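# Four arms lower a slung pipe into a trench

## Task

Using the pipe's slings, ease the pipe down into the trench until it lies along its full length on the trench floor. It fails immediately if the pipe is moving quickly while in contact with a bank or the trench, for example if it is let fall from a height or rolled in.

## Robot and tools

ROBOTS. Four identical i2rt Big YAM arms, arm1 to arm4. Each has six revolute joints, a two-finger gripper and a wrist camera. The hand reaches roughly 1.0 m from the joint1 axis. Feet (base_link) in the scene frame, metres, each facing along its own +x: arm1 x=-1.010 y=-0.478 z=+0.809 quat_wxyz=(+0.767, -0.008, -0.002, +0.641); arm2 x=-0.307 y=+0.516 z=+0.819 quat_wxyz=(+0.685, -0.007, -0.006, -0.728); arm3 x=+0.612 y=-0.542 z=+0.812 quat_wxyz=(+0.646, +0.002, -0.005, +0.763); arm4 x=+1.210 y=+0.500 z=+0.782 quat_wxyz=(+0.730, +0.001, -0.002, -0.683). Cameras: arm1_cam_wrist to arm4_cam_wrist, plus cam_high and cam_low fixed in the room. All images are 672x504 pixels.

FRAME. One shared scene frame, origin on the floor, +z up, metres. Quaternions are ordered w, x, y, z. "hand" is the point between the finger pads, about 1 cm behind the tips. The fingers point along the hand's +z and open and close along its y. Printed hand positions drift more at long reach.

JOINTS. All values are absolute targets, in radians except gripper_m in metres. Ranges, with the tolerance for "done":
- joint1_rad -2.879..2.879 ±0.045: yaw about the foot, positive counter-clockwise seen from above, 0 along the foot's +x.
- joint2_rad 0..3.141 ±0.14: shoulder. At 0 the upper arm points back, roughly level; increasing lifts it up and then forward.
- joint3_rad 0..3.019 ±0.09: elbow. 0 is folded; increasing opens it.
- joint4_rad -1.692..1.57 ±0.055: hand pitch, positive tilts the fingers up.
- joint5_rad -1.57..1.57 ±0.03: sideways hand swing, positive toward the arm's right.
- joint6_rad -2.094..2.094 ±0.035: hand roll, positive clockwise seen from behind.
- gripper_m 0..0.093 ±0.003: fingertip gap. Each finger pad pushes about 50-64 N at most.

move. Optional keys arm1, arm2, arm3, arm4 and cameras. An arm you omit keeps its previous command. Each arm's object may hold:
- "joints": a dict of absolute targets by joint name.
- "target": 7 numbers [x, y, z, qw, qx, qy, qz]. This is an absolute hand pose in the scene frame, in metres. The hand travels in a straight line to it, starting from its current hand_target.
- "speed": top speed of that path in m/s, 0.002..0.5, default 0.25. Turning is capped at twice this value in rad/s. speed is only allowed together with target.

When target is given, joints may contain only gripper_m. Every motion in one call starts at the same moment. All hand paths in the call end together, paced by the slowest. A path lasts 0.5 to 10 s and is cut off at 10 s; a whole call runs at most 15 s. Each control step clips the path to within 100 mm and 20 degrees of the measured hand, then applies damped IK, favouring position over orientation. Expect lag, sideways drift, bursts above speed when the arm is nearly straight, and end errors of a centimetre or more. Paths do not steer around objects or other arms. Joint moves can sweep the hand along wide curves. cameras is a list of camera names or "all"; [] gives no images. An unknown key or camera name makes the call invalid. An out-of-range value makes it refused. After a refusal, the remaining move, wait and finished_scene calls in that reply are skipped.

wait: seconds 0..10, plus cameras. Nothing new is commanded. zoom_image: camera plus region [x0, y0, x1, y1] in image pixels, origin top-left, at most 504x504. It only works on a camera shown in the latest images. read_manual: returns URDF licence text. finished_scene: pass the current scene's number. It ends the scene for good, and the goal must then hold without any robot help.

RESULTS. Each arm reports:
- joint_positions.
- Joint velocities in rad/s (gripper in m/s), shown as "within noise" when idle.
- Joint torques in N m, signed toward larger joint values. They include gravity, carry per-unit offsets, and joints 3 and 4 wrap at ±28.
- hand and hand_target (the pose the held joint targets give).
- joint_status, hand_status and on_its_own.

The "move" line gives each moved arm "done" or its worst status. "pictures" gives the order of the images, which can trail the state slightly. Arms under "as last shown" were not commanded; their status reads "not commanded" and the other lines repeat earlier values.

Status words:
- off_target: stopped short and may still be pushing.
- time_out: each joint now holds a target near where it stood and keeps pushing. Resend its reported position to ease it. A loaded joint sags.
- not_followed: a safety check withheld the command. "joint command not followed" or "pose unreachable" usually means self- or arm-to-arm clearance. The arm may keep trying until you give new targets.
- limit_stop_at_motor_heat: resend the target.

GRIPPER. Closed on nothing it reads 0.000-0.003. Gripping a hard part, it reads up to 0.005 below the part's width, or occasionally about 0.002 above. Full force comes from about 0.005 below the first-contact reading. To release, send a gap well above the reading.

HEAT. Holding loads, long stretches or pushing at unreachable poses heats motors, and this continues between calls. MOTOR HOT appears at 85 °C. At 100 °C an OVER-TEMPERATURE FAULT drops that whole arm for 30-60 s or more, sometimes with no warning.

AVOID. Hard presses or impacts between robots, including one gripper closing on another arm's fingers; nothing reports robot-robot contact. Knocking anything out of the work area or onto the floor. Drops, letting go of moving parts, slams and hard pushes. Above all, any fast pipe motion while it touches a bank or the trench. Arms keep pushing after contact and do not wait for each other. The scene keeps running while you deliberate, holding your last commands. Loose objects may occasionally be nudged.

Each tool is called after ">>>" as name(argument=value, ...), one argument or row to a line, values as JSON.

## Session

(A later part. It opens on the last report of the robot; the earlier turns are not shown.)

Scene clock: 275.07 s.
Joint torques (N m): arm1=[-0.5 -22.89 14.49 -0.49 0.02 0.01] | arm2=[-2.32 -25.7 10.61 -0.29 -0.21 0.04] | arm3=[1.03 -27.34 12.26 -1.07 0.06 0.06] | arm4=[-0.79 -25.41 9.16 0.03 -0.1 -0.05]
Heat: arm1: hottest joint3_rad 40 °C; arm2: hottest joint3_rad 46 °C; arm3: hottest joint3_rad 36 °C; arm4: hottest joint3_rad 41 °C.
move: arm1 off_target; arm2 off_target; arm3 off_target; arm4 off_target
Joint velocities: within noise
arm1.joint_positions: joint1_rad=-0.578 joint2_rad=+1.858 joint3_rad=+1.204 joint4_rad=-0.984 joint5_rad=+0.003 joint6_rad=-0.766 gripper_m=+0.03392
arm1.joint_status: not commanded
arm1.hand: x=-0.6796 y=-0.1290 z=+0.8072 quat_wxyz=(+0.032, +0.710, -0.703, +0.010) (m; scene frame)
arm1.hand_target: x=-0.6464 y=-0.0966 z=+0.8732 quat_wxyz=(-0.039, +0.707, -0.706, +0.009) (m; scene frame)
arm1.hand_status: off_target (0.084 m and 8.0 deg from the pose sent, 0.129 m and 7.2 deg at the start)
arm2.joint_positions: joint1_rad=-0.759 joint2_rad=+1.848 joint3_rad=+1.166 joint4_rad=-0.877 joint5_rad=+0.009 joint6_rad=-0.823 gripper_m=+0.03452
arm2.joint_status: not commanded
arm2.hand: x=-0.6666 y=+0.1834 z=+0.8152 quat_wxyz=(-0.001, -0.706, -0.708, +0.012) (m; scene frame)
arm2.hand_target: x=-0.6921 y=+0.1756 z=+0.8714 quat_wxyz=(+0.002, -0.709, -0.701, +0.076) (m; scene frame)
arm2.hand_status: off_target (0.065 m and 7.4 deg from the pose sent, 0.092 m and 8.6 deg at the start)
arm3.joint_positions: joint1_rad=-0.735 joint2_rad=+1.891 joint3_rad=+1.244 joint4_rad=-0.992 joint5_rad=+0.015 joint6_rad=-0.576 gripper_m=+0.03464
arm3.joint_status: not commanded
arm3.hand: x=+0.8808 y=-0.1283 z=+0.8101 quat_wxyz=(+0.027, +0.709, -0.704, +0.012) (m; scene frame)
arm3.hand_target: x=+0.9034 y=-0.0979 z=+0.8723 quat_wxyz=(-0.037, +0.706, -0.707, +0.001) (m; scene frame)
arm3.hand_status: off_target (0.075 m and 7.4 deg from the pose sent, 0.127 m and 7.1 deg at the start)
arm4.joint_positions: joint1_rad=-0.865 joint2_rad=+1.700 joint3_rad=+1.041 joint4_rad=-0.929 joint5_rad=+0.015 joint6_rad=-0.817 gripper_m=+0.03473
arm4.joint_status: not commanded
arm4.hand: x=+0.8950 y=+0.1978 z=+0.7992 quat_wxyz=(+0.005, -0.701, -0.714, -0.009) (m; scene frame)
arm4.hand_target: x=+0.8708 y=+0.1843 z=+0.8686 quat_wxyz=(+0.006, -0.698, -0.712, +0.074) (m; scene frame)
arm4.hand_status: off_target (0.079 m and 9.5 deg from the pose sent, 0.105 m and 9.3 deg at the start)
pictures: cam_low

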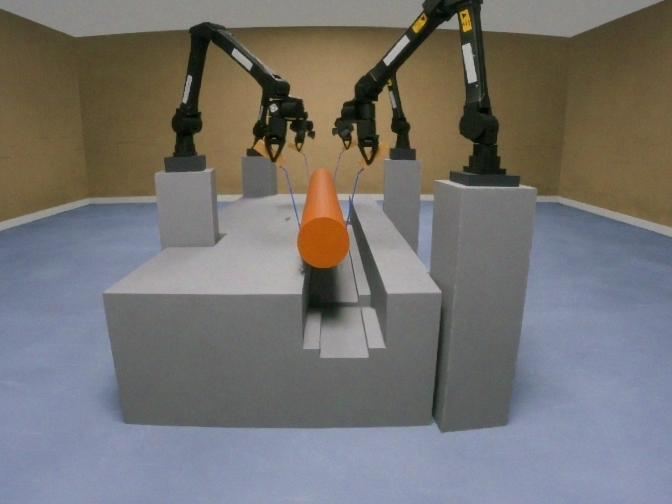

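>>> move(
  arm1={"target": [-0.637, -0.007, 0.882, -0.038, 0.707, -0.706, 0.009], "speed": 0.07},
  arm2={"target": [-0.695, 0.257, 0.863, 0.001, -0.709, -0.701, 0.076], "speed": 0.07},
  arm3={"target": [0.905, -0.011, 0.880, -0.037, 0.706, -0.707, 0.001], "speed": 0.07},
  arm4={"target": [0.866, 0.255, 0.865, 0.005, -0.699, -0.712, 0.074], "speed": 0.07},
)

Scene clock: 280.70 s.
Joint torques (N m): arm1=[-0.73 -26.99 15.75 -0.94 0.05 0.02] | arm2=[-2.55 -22.42 10.06 -0.09 -0.27 0.03] | arm3=[1.32 -32.09 13.14 -1.26 0.04 0.07] | arm4=[-1.03 -22.3 9.13 0.21 -0.21 -0.07]
Heat: arm1: hottest joint3_rad 41 °C; arm2: hottest joint3_rad 46 °C; arm3: hottest joint3_rad 37 °C; arm4: hottest joint3_rad 41 °C.
move: arm1 off_target; arm2 off_target; arm3 off_target; arm4 off_target
Joint velocities: within noise
arm1.joint_positions: joint1_rad=-0.485 joint2_rad=+2.014 joint3_rad=+1.437 joint4_rad=-1.082 joint5_rad=+0.008 joint6_rad=-0.674 gripper_m=+0.03392
arm1.joint_status: not commanded
arm1.hand: x=-0.6737 y=-0.0507 z=+0.7998 quat_wxyz=(+0.042, +0.710, -0.703, +0.017) (m; scene frame)
arm1.hand_target: x=-0.6426 y=-0.0140 z=+0.8830 quat_wxyz=(-0.039, +0.707, -0.706, +0.009) (m; scene frame)
arm1.hand_status: off_target (0.100 m and 9.2 deg from the pose sent, 0.149 m and 8.0 deg at the start; pose on its path clipped on 16 of 61 steps)
arm2.joint_positions: joint1_rad=-0.899 joint2_rad=+1.737 joint3_rad=+1.008 joint4_rad=-0.821 joint5_rad=-0.010 joint6_rad=-0.964 gripper_m=+0.03452
arm2.joint_status: not commanded
arm2.hand: x=-0.6679 y=+0.2618 z=+0.8169 quat_wxyz=(-0.008, -0.705, -0.708, +0.018) (m; scene frame)
arm2.hand_target: x=-0.6935 y=+0.2579 z=+0.8620 quat_wxyz=(+0.002, -0.709, -0.701, +0.076) (m; scene frame)
arm2.hand_status: off_target (0.054 m and 6.8 deg from the pose sent, 0.092 m and 7.4 deg at the start)
arm3.joint_positions: joint1_rad=-0.662 joint2_rad=+2.058 joint3_rad=+1.497 joint4_rad=-1.094 joint5_rad=+0.020 joint6_rad=-0.500 gripper_m=+0.03464
arm3.joint_status: not commanded
arm3.hand: x=+0.8831 y=-0.0503 z=+0.8028 quat_wxyz=(+0.033, +0.708, -0.705, +0.019) (m; scene frame)
arm3.hand_target: x=+0.9020 y=-0.0167 z=+0.8800 quat_wxyz=(-0.037, +0.706, -0.707, +0.001) (m; scene frame)
arm3.hand_status: off_target (0.089 m and 8.3 deg from the pose sent, 0.139 m and 7.5 deg at the start)
arm4.joint_positions: joint1_rad=-1.000 joint2_rad=+1.589 joint3_rad=+0.909 joint4_rad=-0.901 joint5_rad=-0.002 joint6_rad=-0.953 gripper_m=+0.03473
arm4.joint_status: not commanded
arm4.hand: x=+0.8951 y=+0.2672 z=+0.8029 quat_wxyz=(-0.004, -0.700, -0.714, -0.006) (m; scene frame)
arm4.hand_target: x=+0.8685 y=+0.2566 z=+0.8623 quat_wxyz=(+0.007, -0.698, -0.712, +0.073) (m; scene frame)
arm4.hand_status: off_target (0.070 m and 9.2 deg from the pose sent, 0.092 m and 9.5 deg at the start)
pictures: arm1_cam_wrist, arm2_cam_wrist, arm3_cam_wrist, arm4_cam_wrist, cam_high, cam_low

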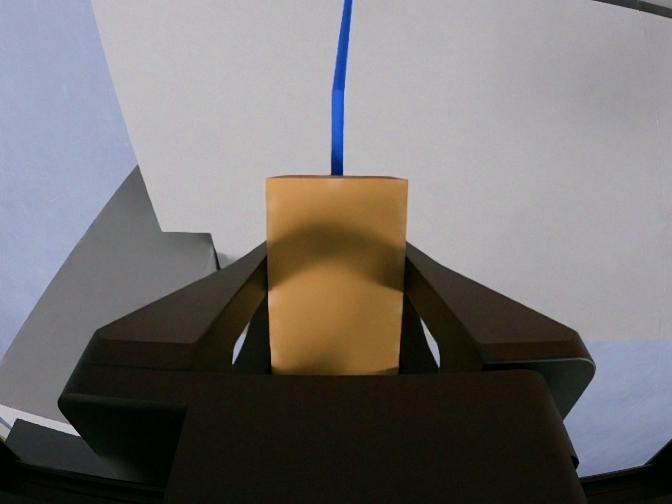

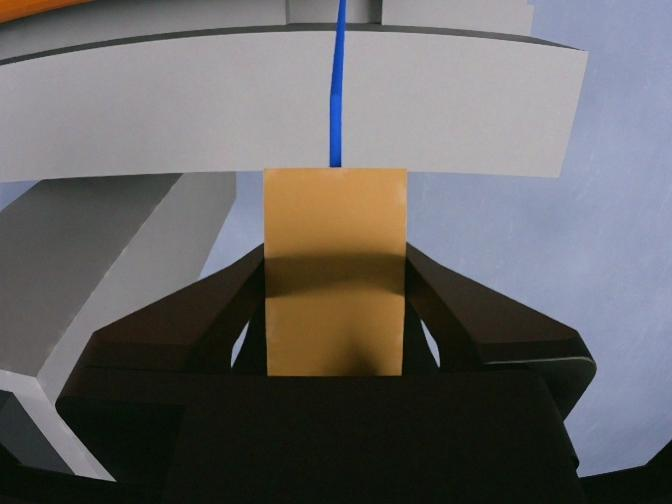

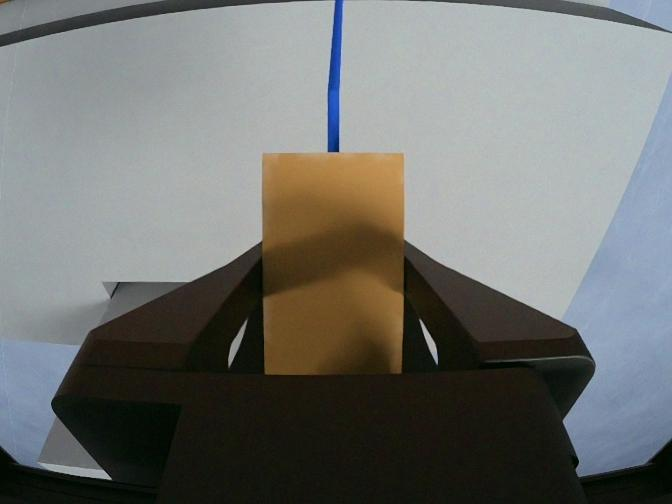

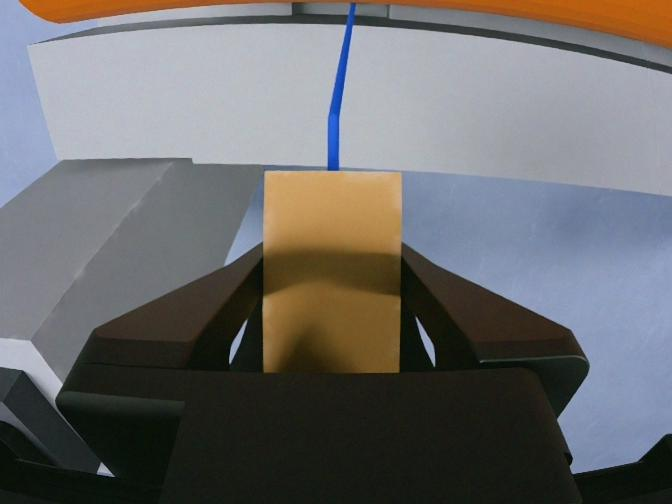

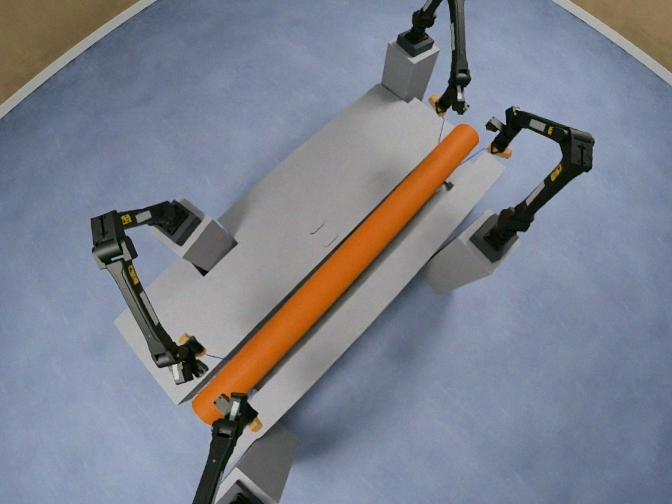

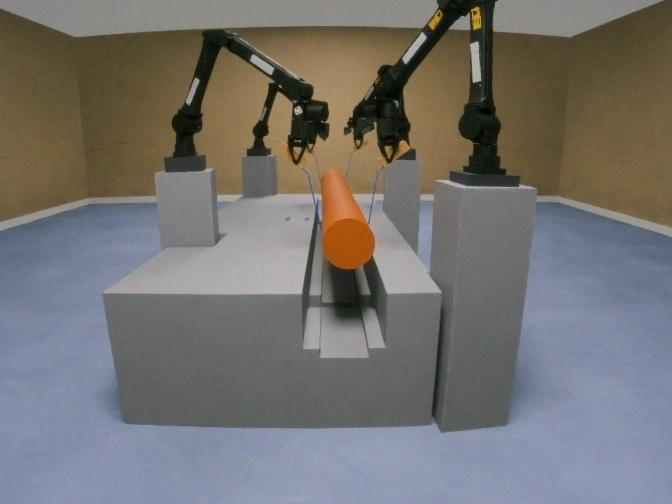

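>>> zoom_image(
  camera="cam_low",
  region=[270, 130, 420, 380],
)

>>> zoom_image(
  camera="cam_high",
  region=[160, 60, 540, 460],
)

Scaled by 2.016.

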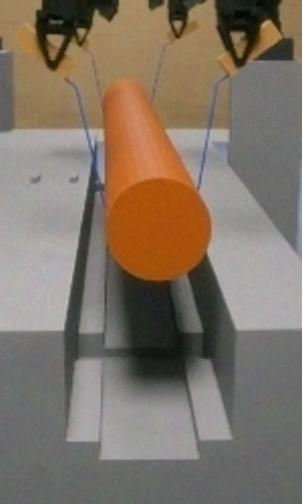

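Scaled by 1.260.

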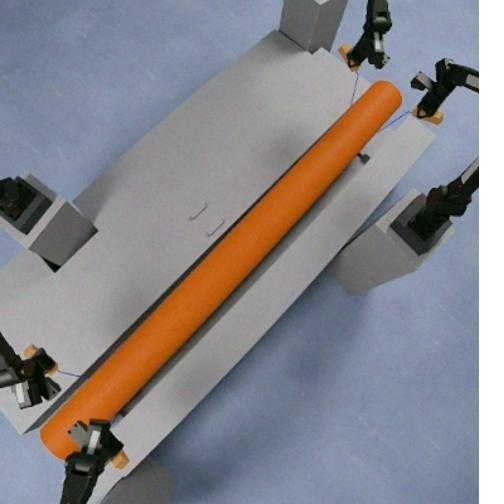

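>>> move(
  arm1={"target": [-0.641, -0.009, 0.822, -0.038, 0.707, -0.706, 0.009], "speed": 0.06},
  arm2={"target": [-0.695, 0.263, 0.785, 0.001, -0.709, -0.701, 0.076], "speed": 0.06},
  arm3={"target": [0.904, -0.031, 0.817, -0.037, 0.706, -0.707, 0.001], "speed": 0.06},
  arm4={"target": [0.864, 0.242, 0.800, 0.005, -0.699, -0.712, 0.074], "speed": 0.06},
  cameras=["cam_low", "arm2_cam_wrist", "arm4_cam_wrist"],
)

>>> zoom_image(
  camera="cam_low",
  region=[270, 130, 420, 380],
)

Scene clock: 301.43 s.
Joint torques (N m): arm1=[-0.32 -28.16 10.84 0.4 0.01 0.07] | arm2=[-2.67 -20.07 8.4 0.17 -0.27 0.07] | arm3=[0.03 -31.33 8.59 -0.14 0.04 -0.07] | arm4=[0.32 -20.48 8.14 0.38 -0.19 0.19]
Heat: arm1: hottest joint3_rad 51 °C; arm2: hottest joint3_rad 46 °C; arm3: hottest joint3_rad 41 °C; arm4: hottest joint3_rad 38 °C.
move: arm1 off_target; arm2 off_target; arm3 off_target; arm4 off_target
Joint velocities: within noise
arm1.joint_positions: joint1_rad=-0.480 joint2_rad=+2.094 joint3_rad=+1.437 joint4_rad=-0.982 joint5_rad=+0.009 joint6_rad=-0.671 gripper_m=+0.03392
arm1.joint_status: not commanded
arm1.hand: x=-0.6681 y=-0.0406 z=+0.7555 quat_wxyz=(+0.032, +0.711, -0.702, +0.017) (m; scene frame)
arm1.hand_target: x=-0.6436 y=-0.0124 z=+0.8220 quat_wxyz=(-0.038, +0.707, -0.706, +0.009) (m; scene frame)
arm1.hand_status: off_target (0.078 m and 8.1 deg from the pose sent, 0.058 m and 9.2 deg at the start)
arm2.joint_positions: joint1_rad=-0.910 joint2_rad=+1.845 joint3_rad=+0.940 joint4_rad=-0.615 joint5_rad=-0.012 joint6_rad=-0.980 gripper_m=+0.03452
arm2.joint_status: not commanded
arm2.hand: x=-0.6678 y=+0.2667 z=+0.7550 quat_wxyz=(-0.007, -0.704, -0.710, +0.033) (m; scene frame)
arm2.hand_target: x=-0.6941 y=+0.2636 z=+0.7848 quat_wxyz=(+0.002, -0.709, -0.701, +0.076) (m; scene frame)
arm2.hand_status: off_target (0.041 m and 5.2 deg from the pose sent, 0.042 m and 6.8 deg at the start)
arm3.joint_positions: joint1_rad=-0.662 joint2_rad=+2.091 joint3_rad=+1.434 joint4_rad=-0.960 joint5_rad=+0.021 joint6_rad=-0.502 gripper_m=+0.03464
arm3.joint_status: not commanded
arm3.hand: x=+0.8827 y=-0.0512 z=+0.7643 quat_wxyz=(+0.014, +0.709, -0.705, +0.014) (m; scene frame)
arm3.hand_target: x=+0.9029 y=-0.0330 z=+0.8165 quat_wxyz=(-0.037, +0.706, -0.707, +0.002) (m; scene frame)
arm3.hand_status: off_target (0.060 m and 6.1 deg from the pose sent, 0.032 m and 8.3 deg at the start)
arm4.joint_positions: joint1_rad=-0.999 joint2_rad=+1.692 joint3_rad=+0.861 joint4_rad=-0.726 joint5_rad=-0.003 joint6_rad=-0.954 gripper_m=+0.03473
arm4.joint_status: not commanded
arm4.hand: x=+0.8920 y=+0.2640 z=+0.7511 quat_wxyz=(-0.003, -0.700, -0.715, +0.006) (m; scene frame)
arm4.hand_target: x=+0.8658 y=+0.2434 z=+0.7989 quat_wxyz=(+0.005, -0.699, -0.712, +0.074) (m; scene frame)
arm4.hand_status: off_target (0.060 m and 7.8 deg from the pose sent, 0.040 m and 9.2 deg at the start)
pictures: arm2_cam_wrist, arm4_cam_wrist, cam_low

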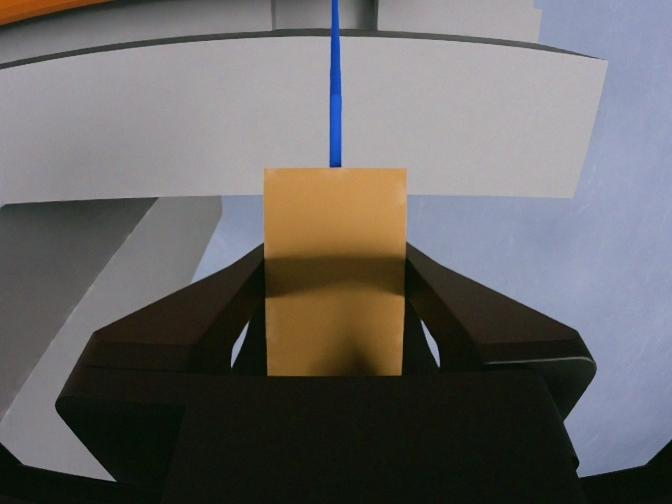

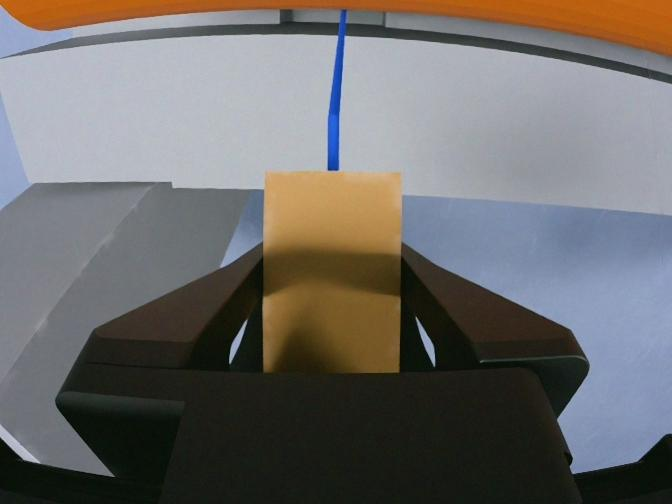

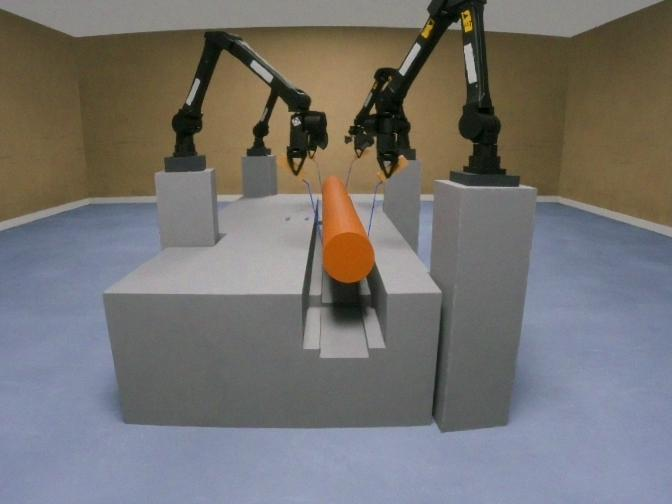

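Scaled by 2.016.

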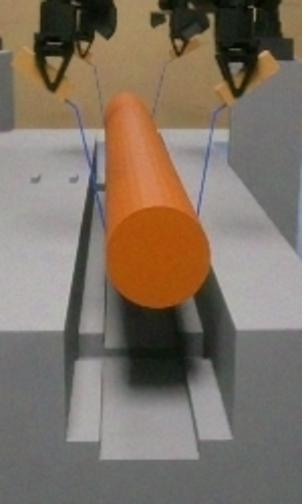

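>>> move(
  arm1={"target": [-0.6436, 0.011, 0.737, -0.038, 0.707, -0.706, 0.009], "speed": 0.06},
  arm2={"target": [-0.694, 0.246, 0.702, 0.001, -0.709, -0.701, 0.076], "speed": 0.06},
  arm3={"target": [0.903, -0.023, 0.725, -0.037, 0.706, -0.707, 0.001], "speed": 0.06},
  arm4={"target": [0.866, 0.208, 0.720, 0.005, -0.699, -0.712, 0.074], "speed": 0.06},
  cameras=["cam_low", "arm1_cam_wrist", "arm2_cam_wrist", "arm3_cam_wrist", "arm4_cam_wrist"],
)

>>> zoom_image(
  camera="cam_low",
  region=[270, 130, 420, 380],
)

Scene clock: 316.67 s.
Joint torques (N m): arm1=[-0.85 -27.93 10.21 0.18 0.02 0.05] | arm2=[-0.32 -21.07 7.38 0.35 -0.17 0.27] | arm3=[0.62 -31.91 7.39 0.03 -0.03 0.02] | arm4=[0.56 -22.18 7.25 0.36 -0.14 0.28]
Heat: arm1: hottest joint3_rad 50 °C; arm2: hottest joint3_rad 44 °C; arm3: hottest joint3_rad 39 °C; arm4: hottest joint3_rad 38 °C.
move: arm1 off_target; arm2 off_target; arm3 off_target; arm4 off_target
Joint velocities: within noise
arm1.joint_positions: joint1_rad=-0.458 joint2_rad=+2.244 joint3_rad=+1.432 joint4_rad=-0.831 joint5_rad=+0.011 joint6_rad=-0.642 gripper_m=+0.03392
arm1.joint_status: not commanded
arm1.hand: x=-0.6765 y=-0.0334 z=+0.6713 quat_wxyz=(+0.033, +0.709, -0.704, +0.019) (m; scene frame)
arm1.hand_target: x=-0.6466 y=+0.0071 z=+0.7380 quat_wxyz=(-0.038, +0.707, -0.706, +0.009) (m; scene frame)
arm1.hand_status: off_target (0.086 m and 8.2 deg from the pose sent, 0.060 m and 8.1 deg at the start)
arm2.joint_positions: joint1_rad=-0.910 joint2_rad=+2.046 joint3_rad=+0.936 joint4_rad=-0.415 joint5_rad=-0.012 joint6_rad=-0.965 gripper_m=+0.03452
arm2.joint_status: not commanded
arm2.hand: x=-0.6669 y=+0.2659 z=+0.6729 quat_wxyz=(-0.007, -0.709, -0.704, +0.030) (m; scene frame)
arm2.hand_target: x=-0.6930 y=+0.2465 z=+0.7023 quat_wxyz=(+0.001, -0.709, -0.701, +0.076) (m; scene frame)
arm2.hand_status: off_target (0.044 m and 5.3 deg from the pose sent, 0.063 m and 5.2 deg at the start)
arm3.joint_positions: joint1_rad=-0.662 joint2_rad=+2.246 joint3_rad=+1.417 joint4_rad=-0.788 joint5_rad=+0.022 joint6_rad=-0.502 gripper_m=+0.03464
arm3.joint_status: not commanded
arm3.hand: x=+0.8821 y=-0.0523 z=+0.6742 quat_wxyz=(+0.015, +0.709, -0.705, +0.015) (m; scene frame)
arm3.hand_target: x=+0.9020 y=-0.0250 z=+0.7247 quat_wxyz=(-0.037, +0.706, -0.707, +0.001) (m; scene frame)
arm3.hand_status: off_target (0.062 m and 6.1 deg from the pose sent, 0.052 m and 6.1 deg at the start)
arm4.joint_positions: joint1_rad=-0.937 joint2_rad=+1.904 joint3_rad=+0.856 joint4_rad=-0.515 joint5_rad=+0.005 joint6_rad=-0.896 gripper_m=+0.03473
arm4.joint_status: not commanded
arm4.hand: x=+0.9016 y=+0.2415 z=+0.6706 quat_wxyz=(+0.000, -0.698, -0.716, +0.003) (m; scene frame)
arm4.hand_target: x=+0.8682 y=+0.2099 z=+0.7194 quat_wxyz=(+0.004, -0.698, -0.712, +0.074) (m; scene frame)
arm4.hand_status: off_target (0.069 m and 8.2 deg from the pose sent, 0.069 m and 7.8 deg at the start)
pictures: arm1_cam_wrist, arm2_cam_wrist, arm3_cam_wrist, arm4_cam_wrist, cam_low

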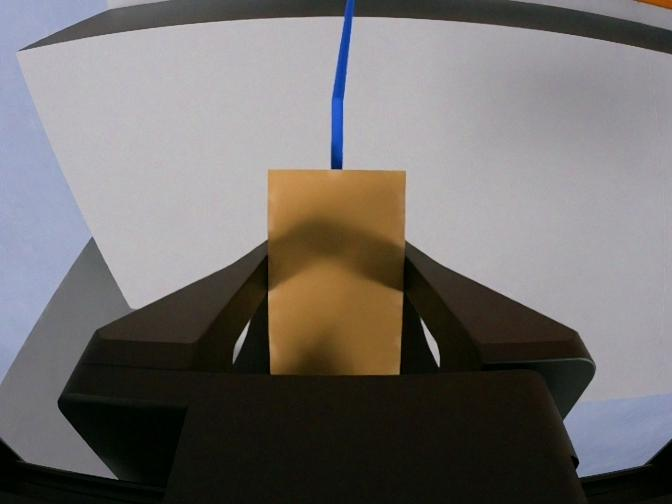

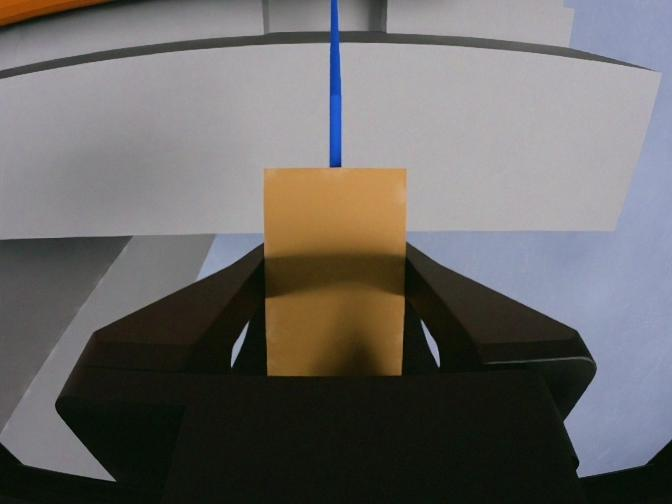

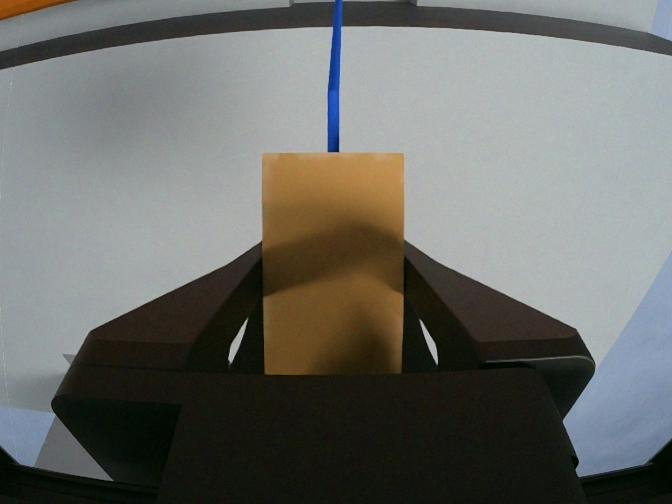

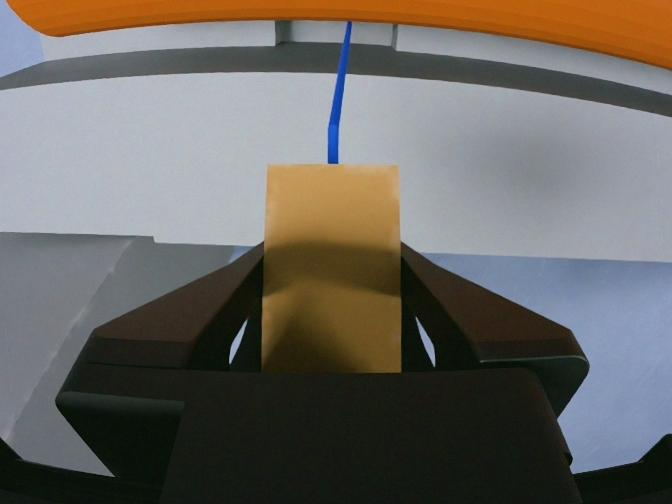

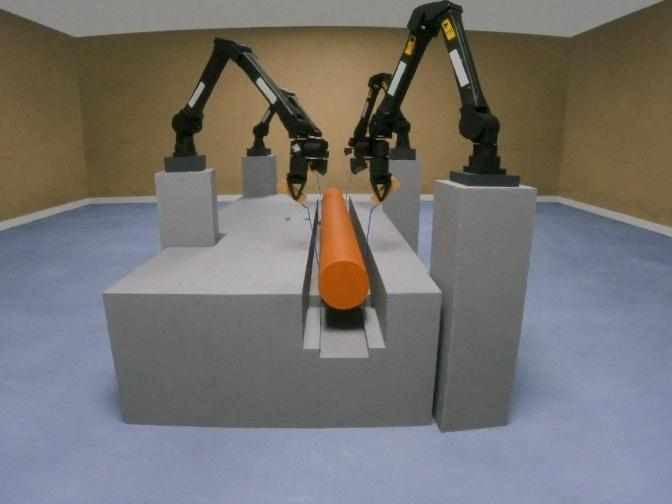

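Scaled by 2.016.

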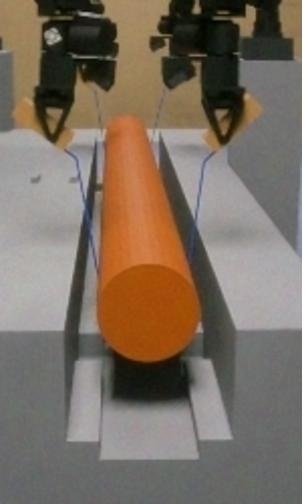

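>>> move(
  arm1={"target": [-0.6436, 0.010, 0.640, -0.038, 0.707, -0.706, 0.009], "speed": 0.06},
  arm2={"target": [-0.694, 0.246, 0.602, 0.001, -0.709, -0.701, 0.076], "speed": 0.06},
  arm3={"target": [0.903, -0.025, 0.625, -0.037, 0.706, -0.707, 0.001], "speed": 0.06},
  arm4={"target": [0.866, 0.209, 0.622, 0.005, -0.699, -0.712, 0.074], "speed": 0.06},
  cameras=["cam_low", "arm1_cam_wrist", "arm2_cam_wrist", "arm3_cam_wrist", "arm4_cam_wrist"],
)

>>> zoom_image(
  camera="cam_low",
  region=[270, 130, 420, 380],
)

Scene clock: 331.03 s.
Joint torques (N m): arm1=[-0.67 -29.16 9.39 0.34 -0.04 0.03] | arm2=[-0.44 -21.36 5.55 0.17 -0.18 0.18] | arm3=[0.32 -30.86 7.21 -0.06 -0.04 -0.01] | arm4=[0.44 -22.77 4.98 0.34 -0.17 0.22]
Heat: arm1: hottest joint3_rad 48 °C; arm2: hottest joint3_rad 42 °C; arm3: hottest joint2_rad 37 °C; arm4: hottest joint3_rad 38 °C.
move: arm1 off_target; arm2 off_target; arm3 off_target; arm4 off_target
Joint velocities: within noise
arm1.joint_positions: joint1_rad=-0.458 joint2_rad=+2.411 joint3_rad=+1.432 joint4_rad=-0.659 joint5_rad=+0.012 joint6_rad=-0.639 gripper_m=+0.03392
arm1.joint_status: not commanded
arm1.hand: x=-0.6814 y=-0.0429 z=+0.5795 quat_wxyz=(+0.031, +0.708, -0.705, +0.019) (m; scene frame)
arm1.hand_target: x=-0.6463 y=+0.0063 z=+0.6418 quat_wxyz=(-0.038, +0.707, -0.706, +0.009) (m; scene frame)
arm1.hand_status: off_target (0.089 m and 8.0 deg from the pose sent, 0.063 m and 8.2 deg at the start)
arm2.joint_positions: joint1_rad=-0.910 joint2_rad=+2.293 joint3_rad=+0.976 joint4_rad=-0.199 joint5_rad=-0.012 joint6_rad=-0.964 gripper_m=+0.03452
arm2.joint_status: not commanded
arm2.hand: x=-0.6637 y=+0.2666 z=+0.5787 quat_wxyz=(-0.007, -0.709, -0.704, +0.035) (m; scene frame)
arm2.hand_target: x=-0.6931 y=+0.2465 z=+0.6026 quat_wxyz=(+0.001, -0.709, -0.701, +0.076) (m; scene frame)
arm2.hand_status: off_target (0.043 m and 4.8 deg from the pose sent, 0.079 m and 5.3 deg at the start)
arm3.joint_positions: joint1_rad=-0.662 joint2_rad=+2.414 joint3_rad=+1.414 joint4_rad=-0.612 joint5_rad=+0.022 joint6_rad=-0.502 gripper_m=+0.03464
arm3.joint_status: not commanded
arm3.hand: x=+0.8765 y=-0.0623 z=+0.5819 quat_wxyz=(+0.012, +0.709, -0.705, +0.014) (m; scene frame)
arm3.hand_target: x=+0.9020 y=-0.0272 z=+0.6256 quat_wxyz=(-0.037, +0.706, -0.707, +0.001) (m; scene frame)
arm3.hand_status: off_target (0.063 m and 5.9 deg from the pose sent, 0.060 m and 6.1 deg at the start)
arm4.joint_positions: joint1_rad=-0.937 joint2_rad=+2.148 joint3_rad=+0.861 joint4_rad=-0.263 joint5_rad=+0.006 joint6_rad=-0.894 gripper_m=+0.03473
arm4.joint_status: not commanded
arm4.hand: x=+0.9054 y=+0.2443 z=+0.5797 quat_wxyz=(+0.001, -0.699, -0.715, +0.010) (m; scene frame)
arm4.hand_target: x=+0.8677 y=+0.2106 z=+0.6217 quat_wxyz=(+0.005, -0.699, -0.712, +0.074) (m; scene frame)
arm4.hand_status: off_target (0.068 m and 7.4 deg from the pose sent, 0.068 m and 8.2 deg at the start)
pictures: arm1_cam_wrist, arm2_cam_wrist, arm3_cam_wrist, arm4_cam_wrist, cam_low

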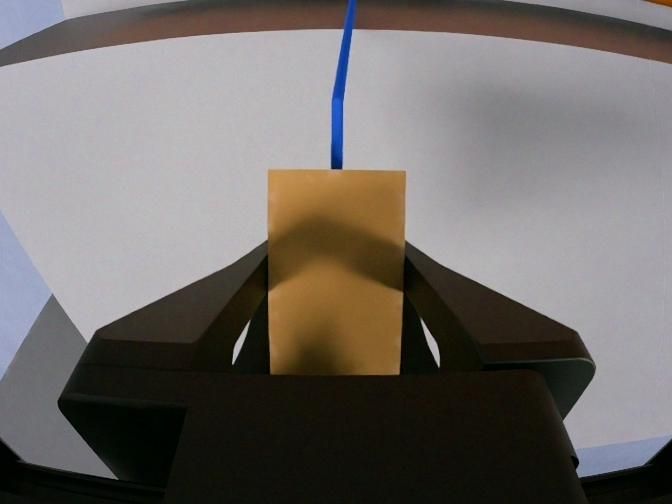

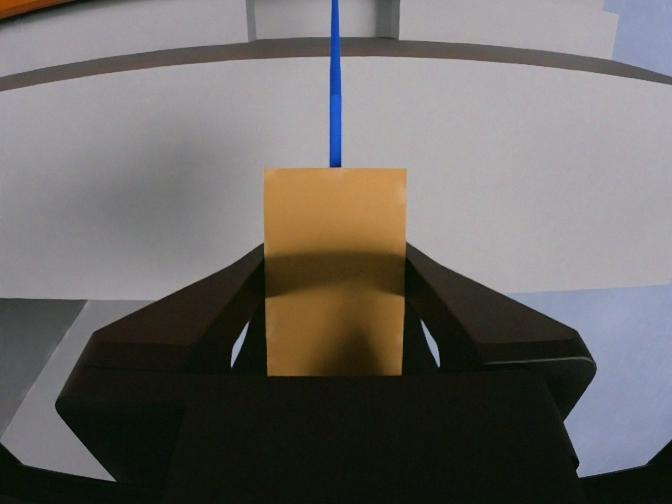

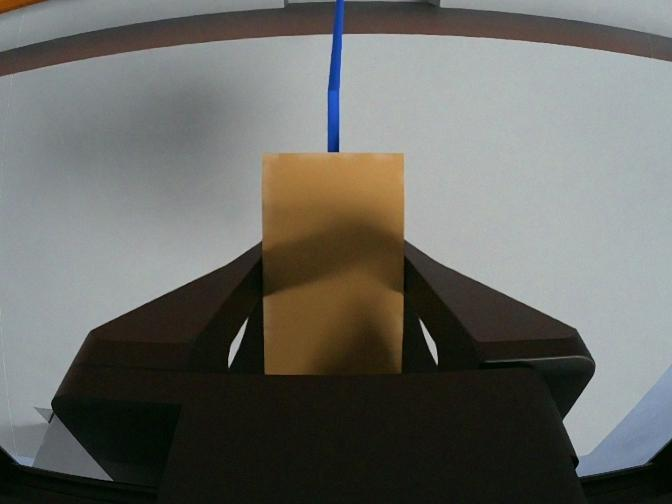

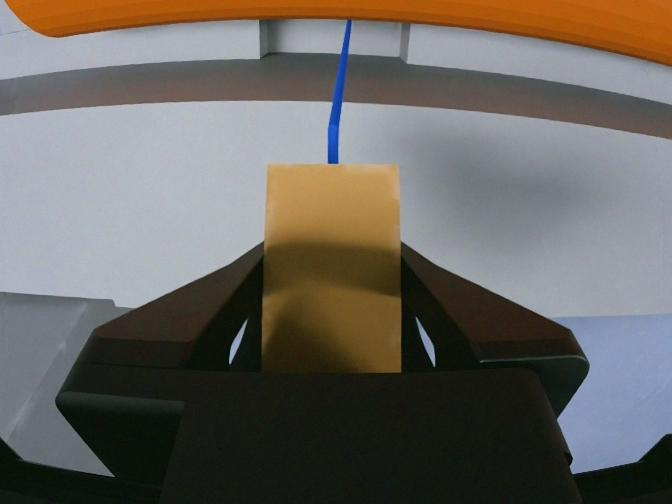

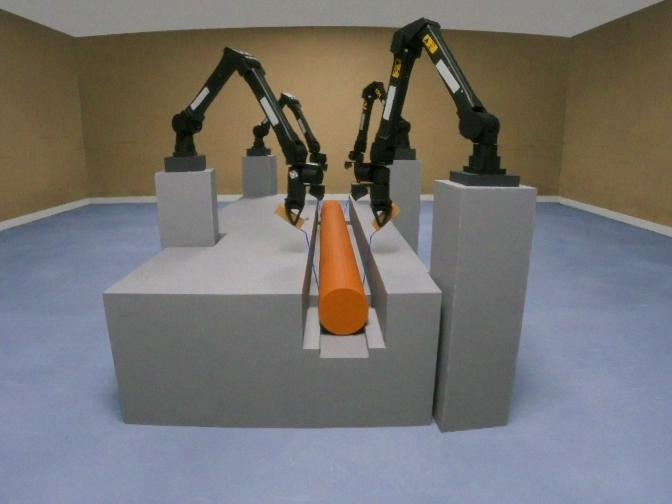

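Scaled by 2.016.

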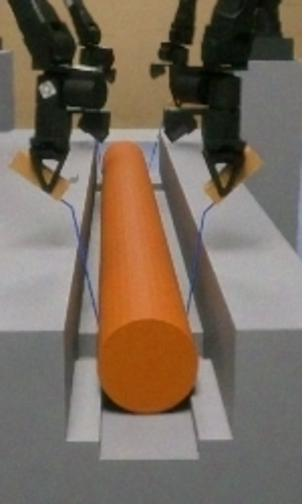

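>>> zoom_image(
  camera="cam_low",
  region=[300, 180, 370, 240],
)

>>> zoom_image(
  camera="arm2_cam_wrist",
  region=[0, 0, 500, 120],
)

>>> zoom_image(
  camera="arm1_cam_wrist",
  region=[172, 0, 672, 120],
)

Scaled by 7.200.

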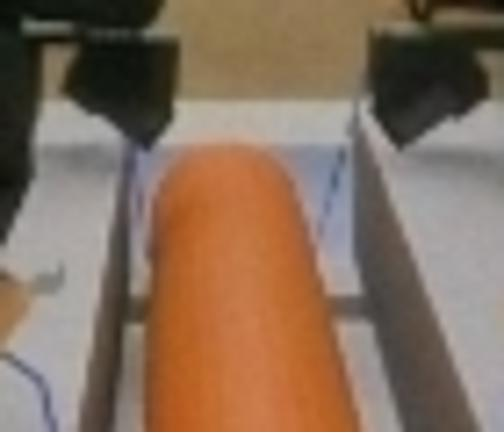

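Scaled by 1.008 from the camera's 672x504 image, which has a finer 960x720 frame.

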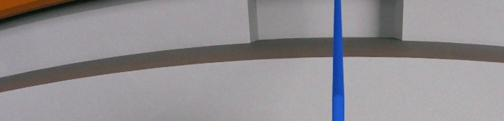

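Scaled by 1.008 from the camera's 672x504 image, which has a finer 960x720 frame.

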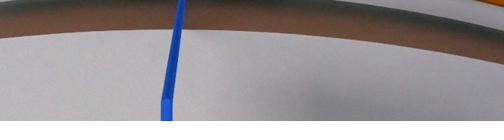

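>>> move(
  arm1={"target": [-0.6450, 0.021, 0.597, -0.038, 0.707, -0.706, 0.009], "speed": 0.05},
  arm2={"target": [-0.694, 0.262, 0.558, 0.001, -0.709, -0.701, 0.076], "speed": 0.05},
  arm3={"target": [0.903, -0.022, 0.580, -0.037, 0.706, -0.707, 0.001], "speed": 0.05},
  arm4={"target": [0.866, 0.211, 0.577, 0.005, -0.699, -0.712, 0.074], "speed": 0.05},
  cameras=["cam_low"],
)

>>> zoom_image(
  camera="cam_low",
  region=[270, 130, 420, 380],
)

>>> zoom_image(
  camera="cam_low",
  region=[300, 180, 370, 240],
)

Scene clock: 345.80 s.
Joint torques (N m): arm1=[-0.15 -23.71 9.35 0.79 0.04 0.08] | arm2=[-1.73 -17.85 4.74 0.44 -0.26 0.07] | arm3=[0.67 -24.94 7.08 0.53 -0.08 0.02] | arm4=[0.21 -17.26 4.72 1.03 -0.15 0.19]
Heat: arm1: hottest joint3_rad 46 °C; arm2: hottest joint2_rad 39 °C; arm3: hottest joint2_rad 39 °C; arm4: hottest joint3_rad 36 °C.
move: arm1 off_target; arm2 off_target; arm3 off_target; arm4 off_target
Joint velocities: within noise
arm1.joint_positions: joint1_rad=-0.450 joint2_rad=+2.444 joint3_rad=+1.502 joint4_rad=-0.638 joint5_rad=+0.012 joint6_rad=-0.632 gripper_m=+0.03392
arm1.joint_status: not commanded
arm1.hand: x=-0.6653 y=-0.0138 z=+0.5765 quat_wxyz=(+0.002, +0.708, -0.706, +0.015) (m; scene frame)
arm1.hand_target: x=-0.6461 y=+0.0196 z=+0.5990 quat_wxyz=(-0.038, +0.707, -0.706, +0.009) (m; scene frame)
arm1.hand_status: off_target (0.045 m and 4.6 deg from the pose sent, 0.076 m and 8.0 deg at the start)
arm2.joint_positions: joint1_rad=-0.927 joint2_rad=+2.363 joint3_rad=+0.997 joint4_rad=-0.111 joint5_rad=-0.015 joint6_rad=-0.985 gripper_m=+0.03452
arm2.joint_status: not commanded
arm2.hand: x=-0.6738 y=+0.2676 z=+0.5536 quat_wxyz=(-0.003, -0.707, -0.705, +0.054) (m; scene frame)
arm2.hand_target: x=-0.6938 y=+0.2623 z=+0.5585 quat_wxyz=(+0.001, -0.709, -0.701, +0.076) (m; scene frame)
arm2.hand_status: off_target (0.021 m and 2.6 deg from the pose sent, 0.037 m and 4.8 deg at the start)
arm3.joint_positions: joint1_rad=-0.662 joint2_rad=+2.443 joint3_rad=+1.465 joint4_rad=-0.568 joint5_rad=+0.023 joint6_rad=-0.502 gripper_m=+0.03464
arm3.joint_status: not commanded
arm3.hand: x=+0.8906 y=-0.0365 z=+0.5774 quat_wxyz=(-0.020, +0.709, -0.705, +0.005) (m; scene frame)
arm3.hand_target: x=+0.9029 y=-0.0225 z=+0.5805 quat_wxyz=(-0.037, +0.706, -0.707, +0.001) (m; scene frame)
arm3.hand_status: off_target (0.019 m and 2.1 deg from the pose sent, 0.048 m and 5.8 deg at the start)
arm4.joint_positions: joint1_rad=-0.937 joint2_rad=+2.201 joint3_rad=+0.889 joint4_rad=-0.184 joint5_rad=+0.005 joint6_rad=-0.894 gripper_m=+0.03473
arm4.joint_status: not commanded
arm4.hand: x=+0.8914 y=+0.2323 z=+0.5634 quat_wxyz=(+0.004, -0.699, -0.715, +0.036) (m; scene frame)
arm4.hand_target: x=+0.8666 y=+0.2116 z=+0.5780 quat_wxyz=(+0.005, -0.699, -0.712, +0.074) (m; scene frame)
arm4.hand_status: off_target (0.036 m and 4.3 deg from the pose sent, 0.052 m and 7.4 deg at the start)
pictures: cam_low

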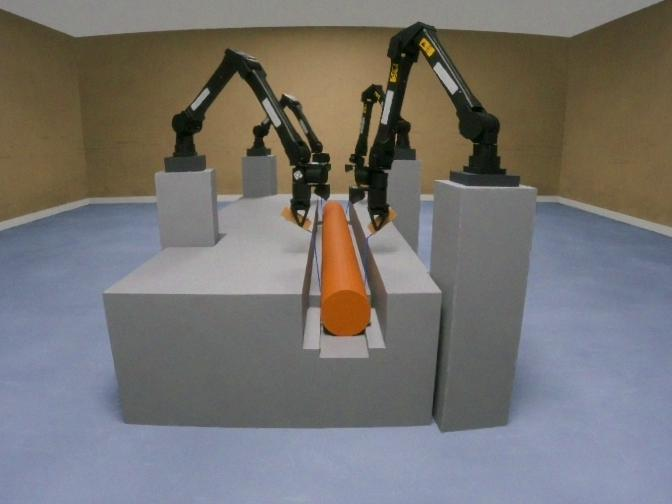

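Scaled by 2.016.

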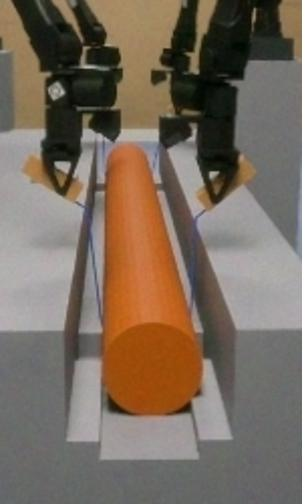

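Scaled by 7.200.

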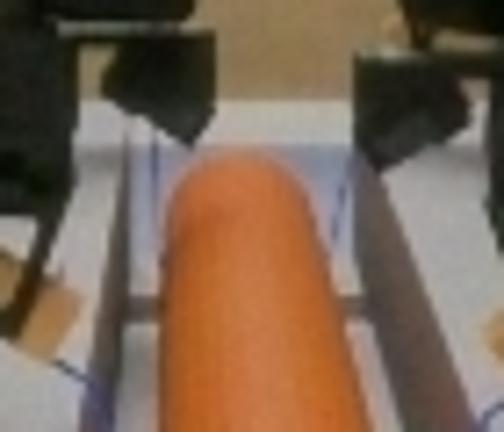

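>>> move(
  arm1={"target": [-0.660, -0.020, 0.540, -0.010, 0.707, -0.706, 0.009], "speed": 0.05},
  arm2={"target": [-0.690, 0.262, 0.530, 0.001, -0.709, -0.701, 0.055], "speed": 0.05},
  arm3={"target": [0.895, -0.035, 0.540, -0.010, 0.706, -0.707, 0.001], "speed": 0.05},
  arm4={"target": [0.872, 0.225, 0.545, 0.005, -0.699, -0.712, 0.055], "speed": 0.05},
  cameras=["cam_low", "arm1_cam_wrist", "arm2_cam_wrist", "arm3_cam_wrist", "arm4_cam_wrist"],
)

>>> zoom_image(
  camera="cam_low",
  region=[270, 130, 420, 380],
)

Scene clock: 365.83 s.
Joint torques (N m): arm1=[-0.85 -20.07 5.18 1.05 -0.11 -0.11] | arm2=[-1.2 -17.38 4.51 -0.17 -0.08 0.14] | arm3=[0.44 -24.88 6.43 0.43 -0.28 -0.01] | arm4=[-0.38 -15.44 3.71 0.92 -0.01 0.02]
Heat: arm1: hottest joint2_rad 44 °C; arm2: hottest joint2_rad 39 °C; arm3: hottest joint2_rad 40 °C; arm4: hottest joint3_rad 35 °C.
move: arm1 off_target; arm2 off_target; arm3 off_target; arm4 off_target
Joint velocities: within noise
arm1.joint_positions: joint1_rad=-0.456 joint2_rad=+2.482 joint3_rad=+1.502 joint4_rad=-0.562 joint5_rad=+0.006 joint6_rad=-0.635 gripper_m=+0.03392
arm1.joint_status: not commanded
arm1.hand: x=-0.6603 y=-0.0121 z=+0.5552 quat_wxyz=(-0.016, +0.707, -0.707, +0.009) (m; scene frame)
arm1.hand_target: x=-0.6604 y=-0.0201 z=+0.5404 quat_wxyz=(-0.010, +0.708, -0.707, +0.009) (m; scene frame)
arm1.hand_status: off_target (0.017 m and 0.7 deg from the pose sent, 0.037 m and 1.5 deg at the start)
arm2.joint_positions: joint1_rad=-0.927 joint2_rad=+2.429 joint3_rad=+1.051 joint4_rad=-0.111 joint5_rad=-0.009 joint6_rad=-0.985 gripper_m=+0.03452
arm2.joint_status: not commanded
arm2.hand: x=-0.6796 y=+0.2646 z=+0.5311 quat_wxyz=(-0.002, -0.707, -0.705, +0.048) (m; scene frame)
arm2.hand_target: x=-0.6899 y=+0.2621 z=+0.5302 quat_wxyz=(+0.001, -0.710, -0.702, +0.055) (m; scene frame)
arm2.hand_status: off_target (0.011 m and 1.0 deg from the pose sent, 0.029 m and 0.7 deg at the start)
arm3.joint_positions: joint1_rad=-0.662 joint2_rad=+2.519 joint3_rad=+1.497 joint4_rad=-0.565 joint5_rad=+0.012 joint6_rad=-0.502 gripper_m=+0.03464
arm3.joint_status: not commanded
arm3.hand: x=+0.8838 y=-0.0451 z=+0.5419 quat_wxyz=(+0.002, +0.709, -0.705, +0.006) (m; scene frame)
arm3.hand_target: x=+0.8948 y=-0.0354 z=+0.5404 quat_wxyz=(-0.010, +0.707, -0.708, +0.001) (m; scene frame)
arm3.hand_status: off_target (0.015 m and 1.5 deg from the pose sent, 0.038 m and 1.3 deg at the start)
arm4.joint_positions: joint1_rad=-0.944 joint2_rad=+2.260 joint3_rad=+0.913 joint4_rad=-0.147 joint5_rad=+0.003 joint6_rad=-0.894 gripper_m=+0.03473
arm4.joint_status: not commanded
arm4.hand: x=+0.8879 y=+0.2328 z=+0.5430 quat_wxyz=(+0.003, -0.701, -0.712, +0.037) (m; scene frame)
arm4.hand_target: x=+0.8721 y=+0.2253 z=+0.5455 quat_wxyz=(+0.005, -0.700, -0.712, +0.055) (m; scene frame)
arm4.hand_status: off_target (0.018 m and 2.1 deg from the pose sent, 0.028 m and 2.1 deg at the start)
pictures: arm1_cam_wrist, arm2_cam_wrist, arm3_cam_wrist, arm4_cam_wrist, cam_low

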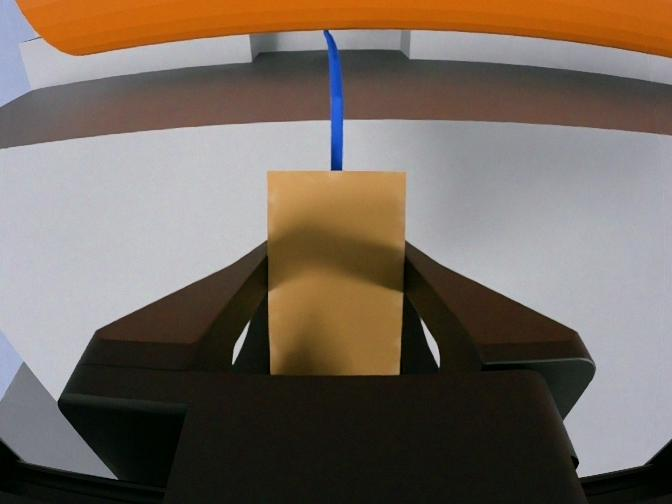

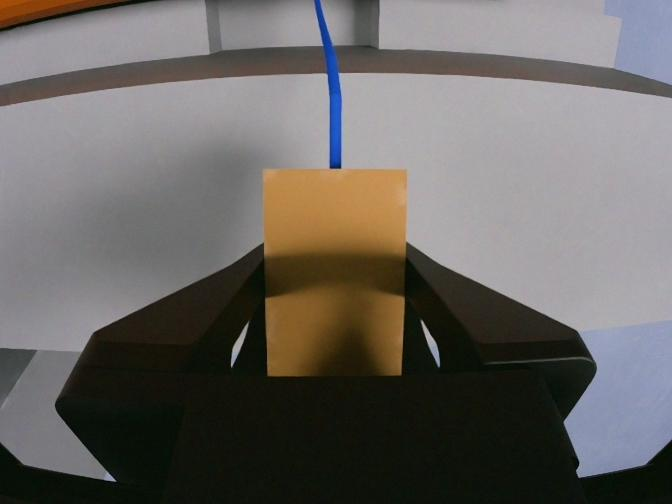

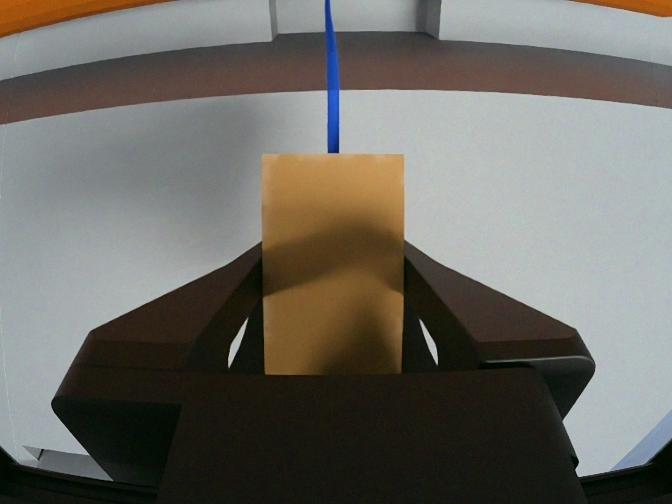

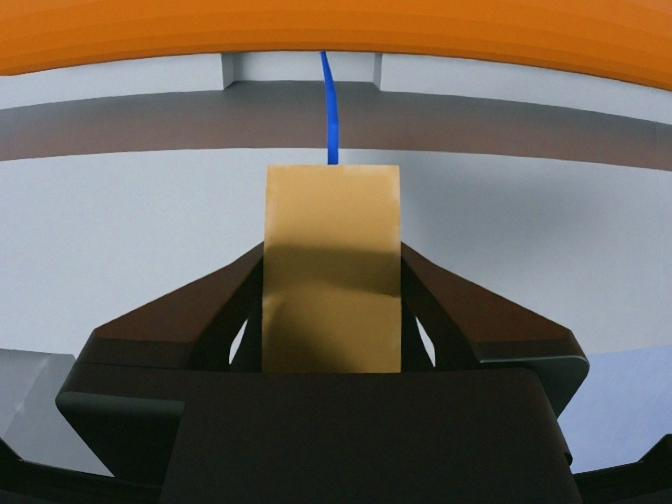

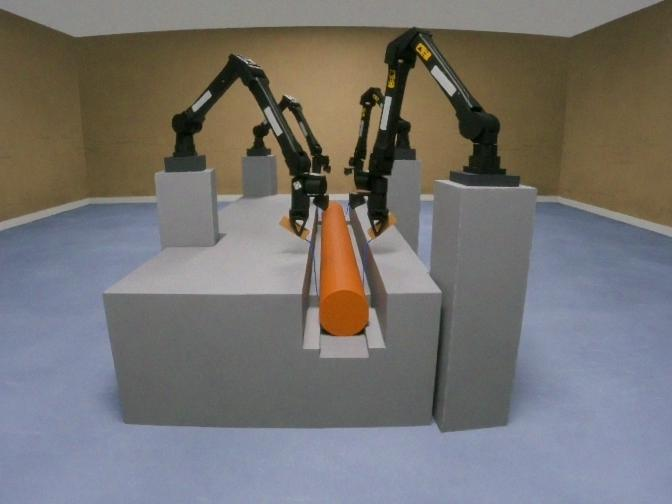

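Scaled by 2.016.

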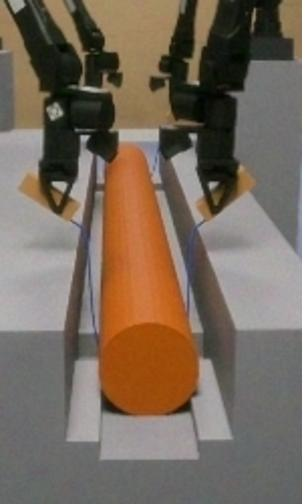

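>>> zoom_image(
  camera="cam_low",
  region=[270, 180, 410, 260],
)

Scaled by 3.600.

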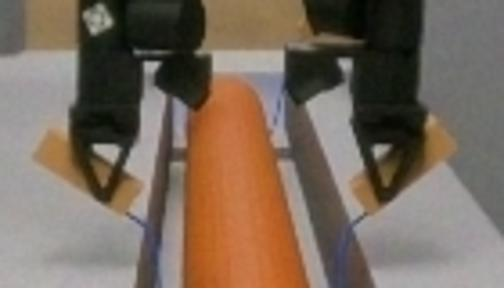

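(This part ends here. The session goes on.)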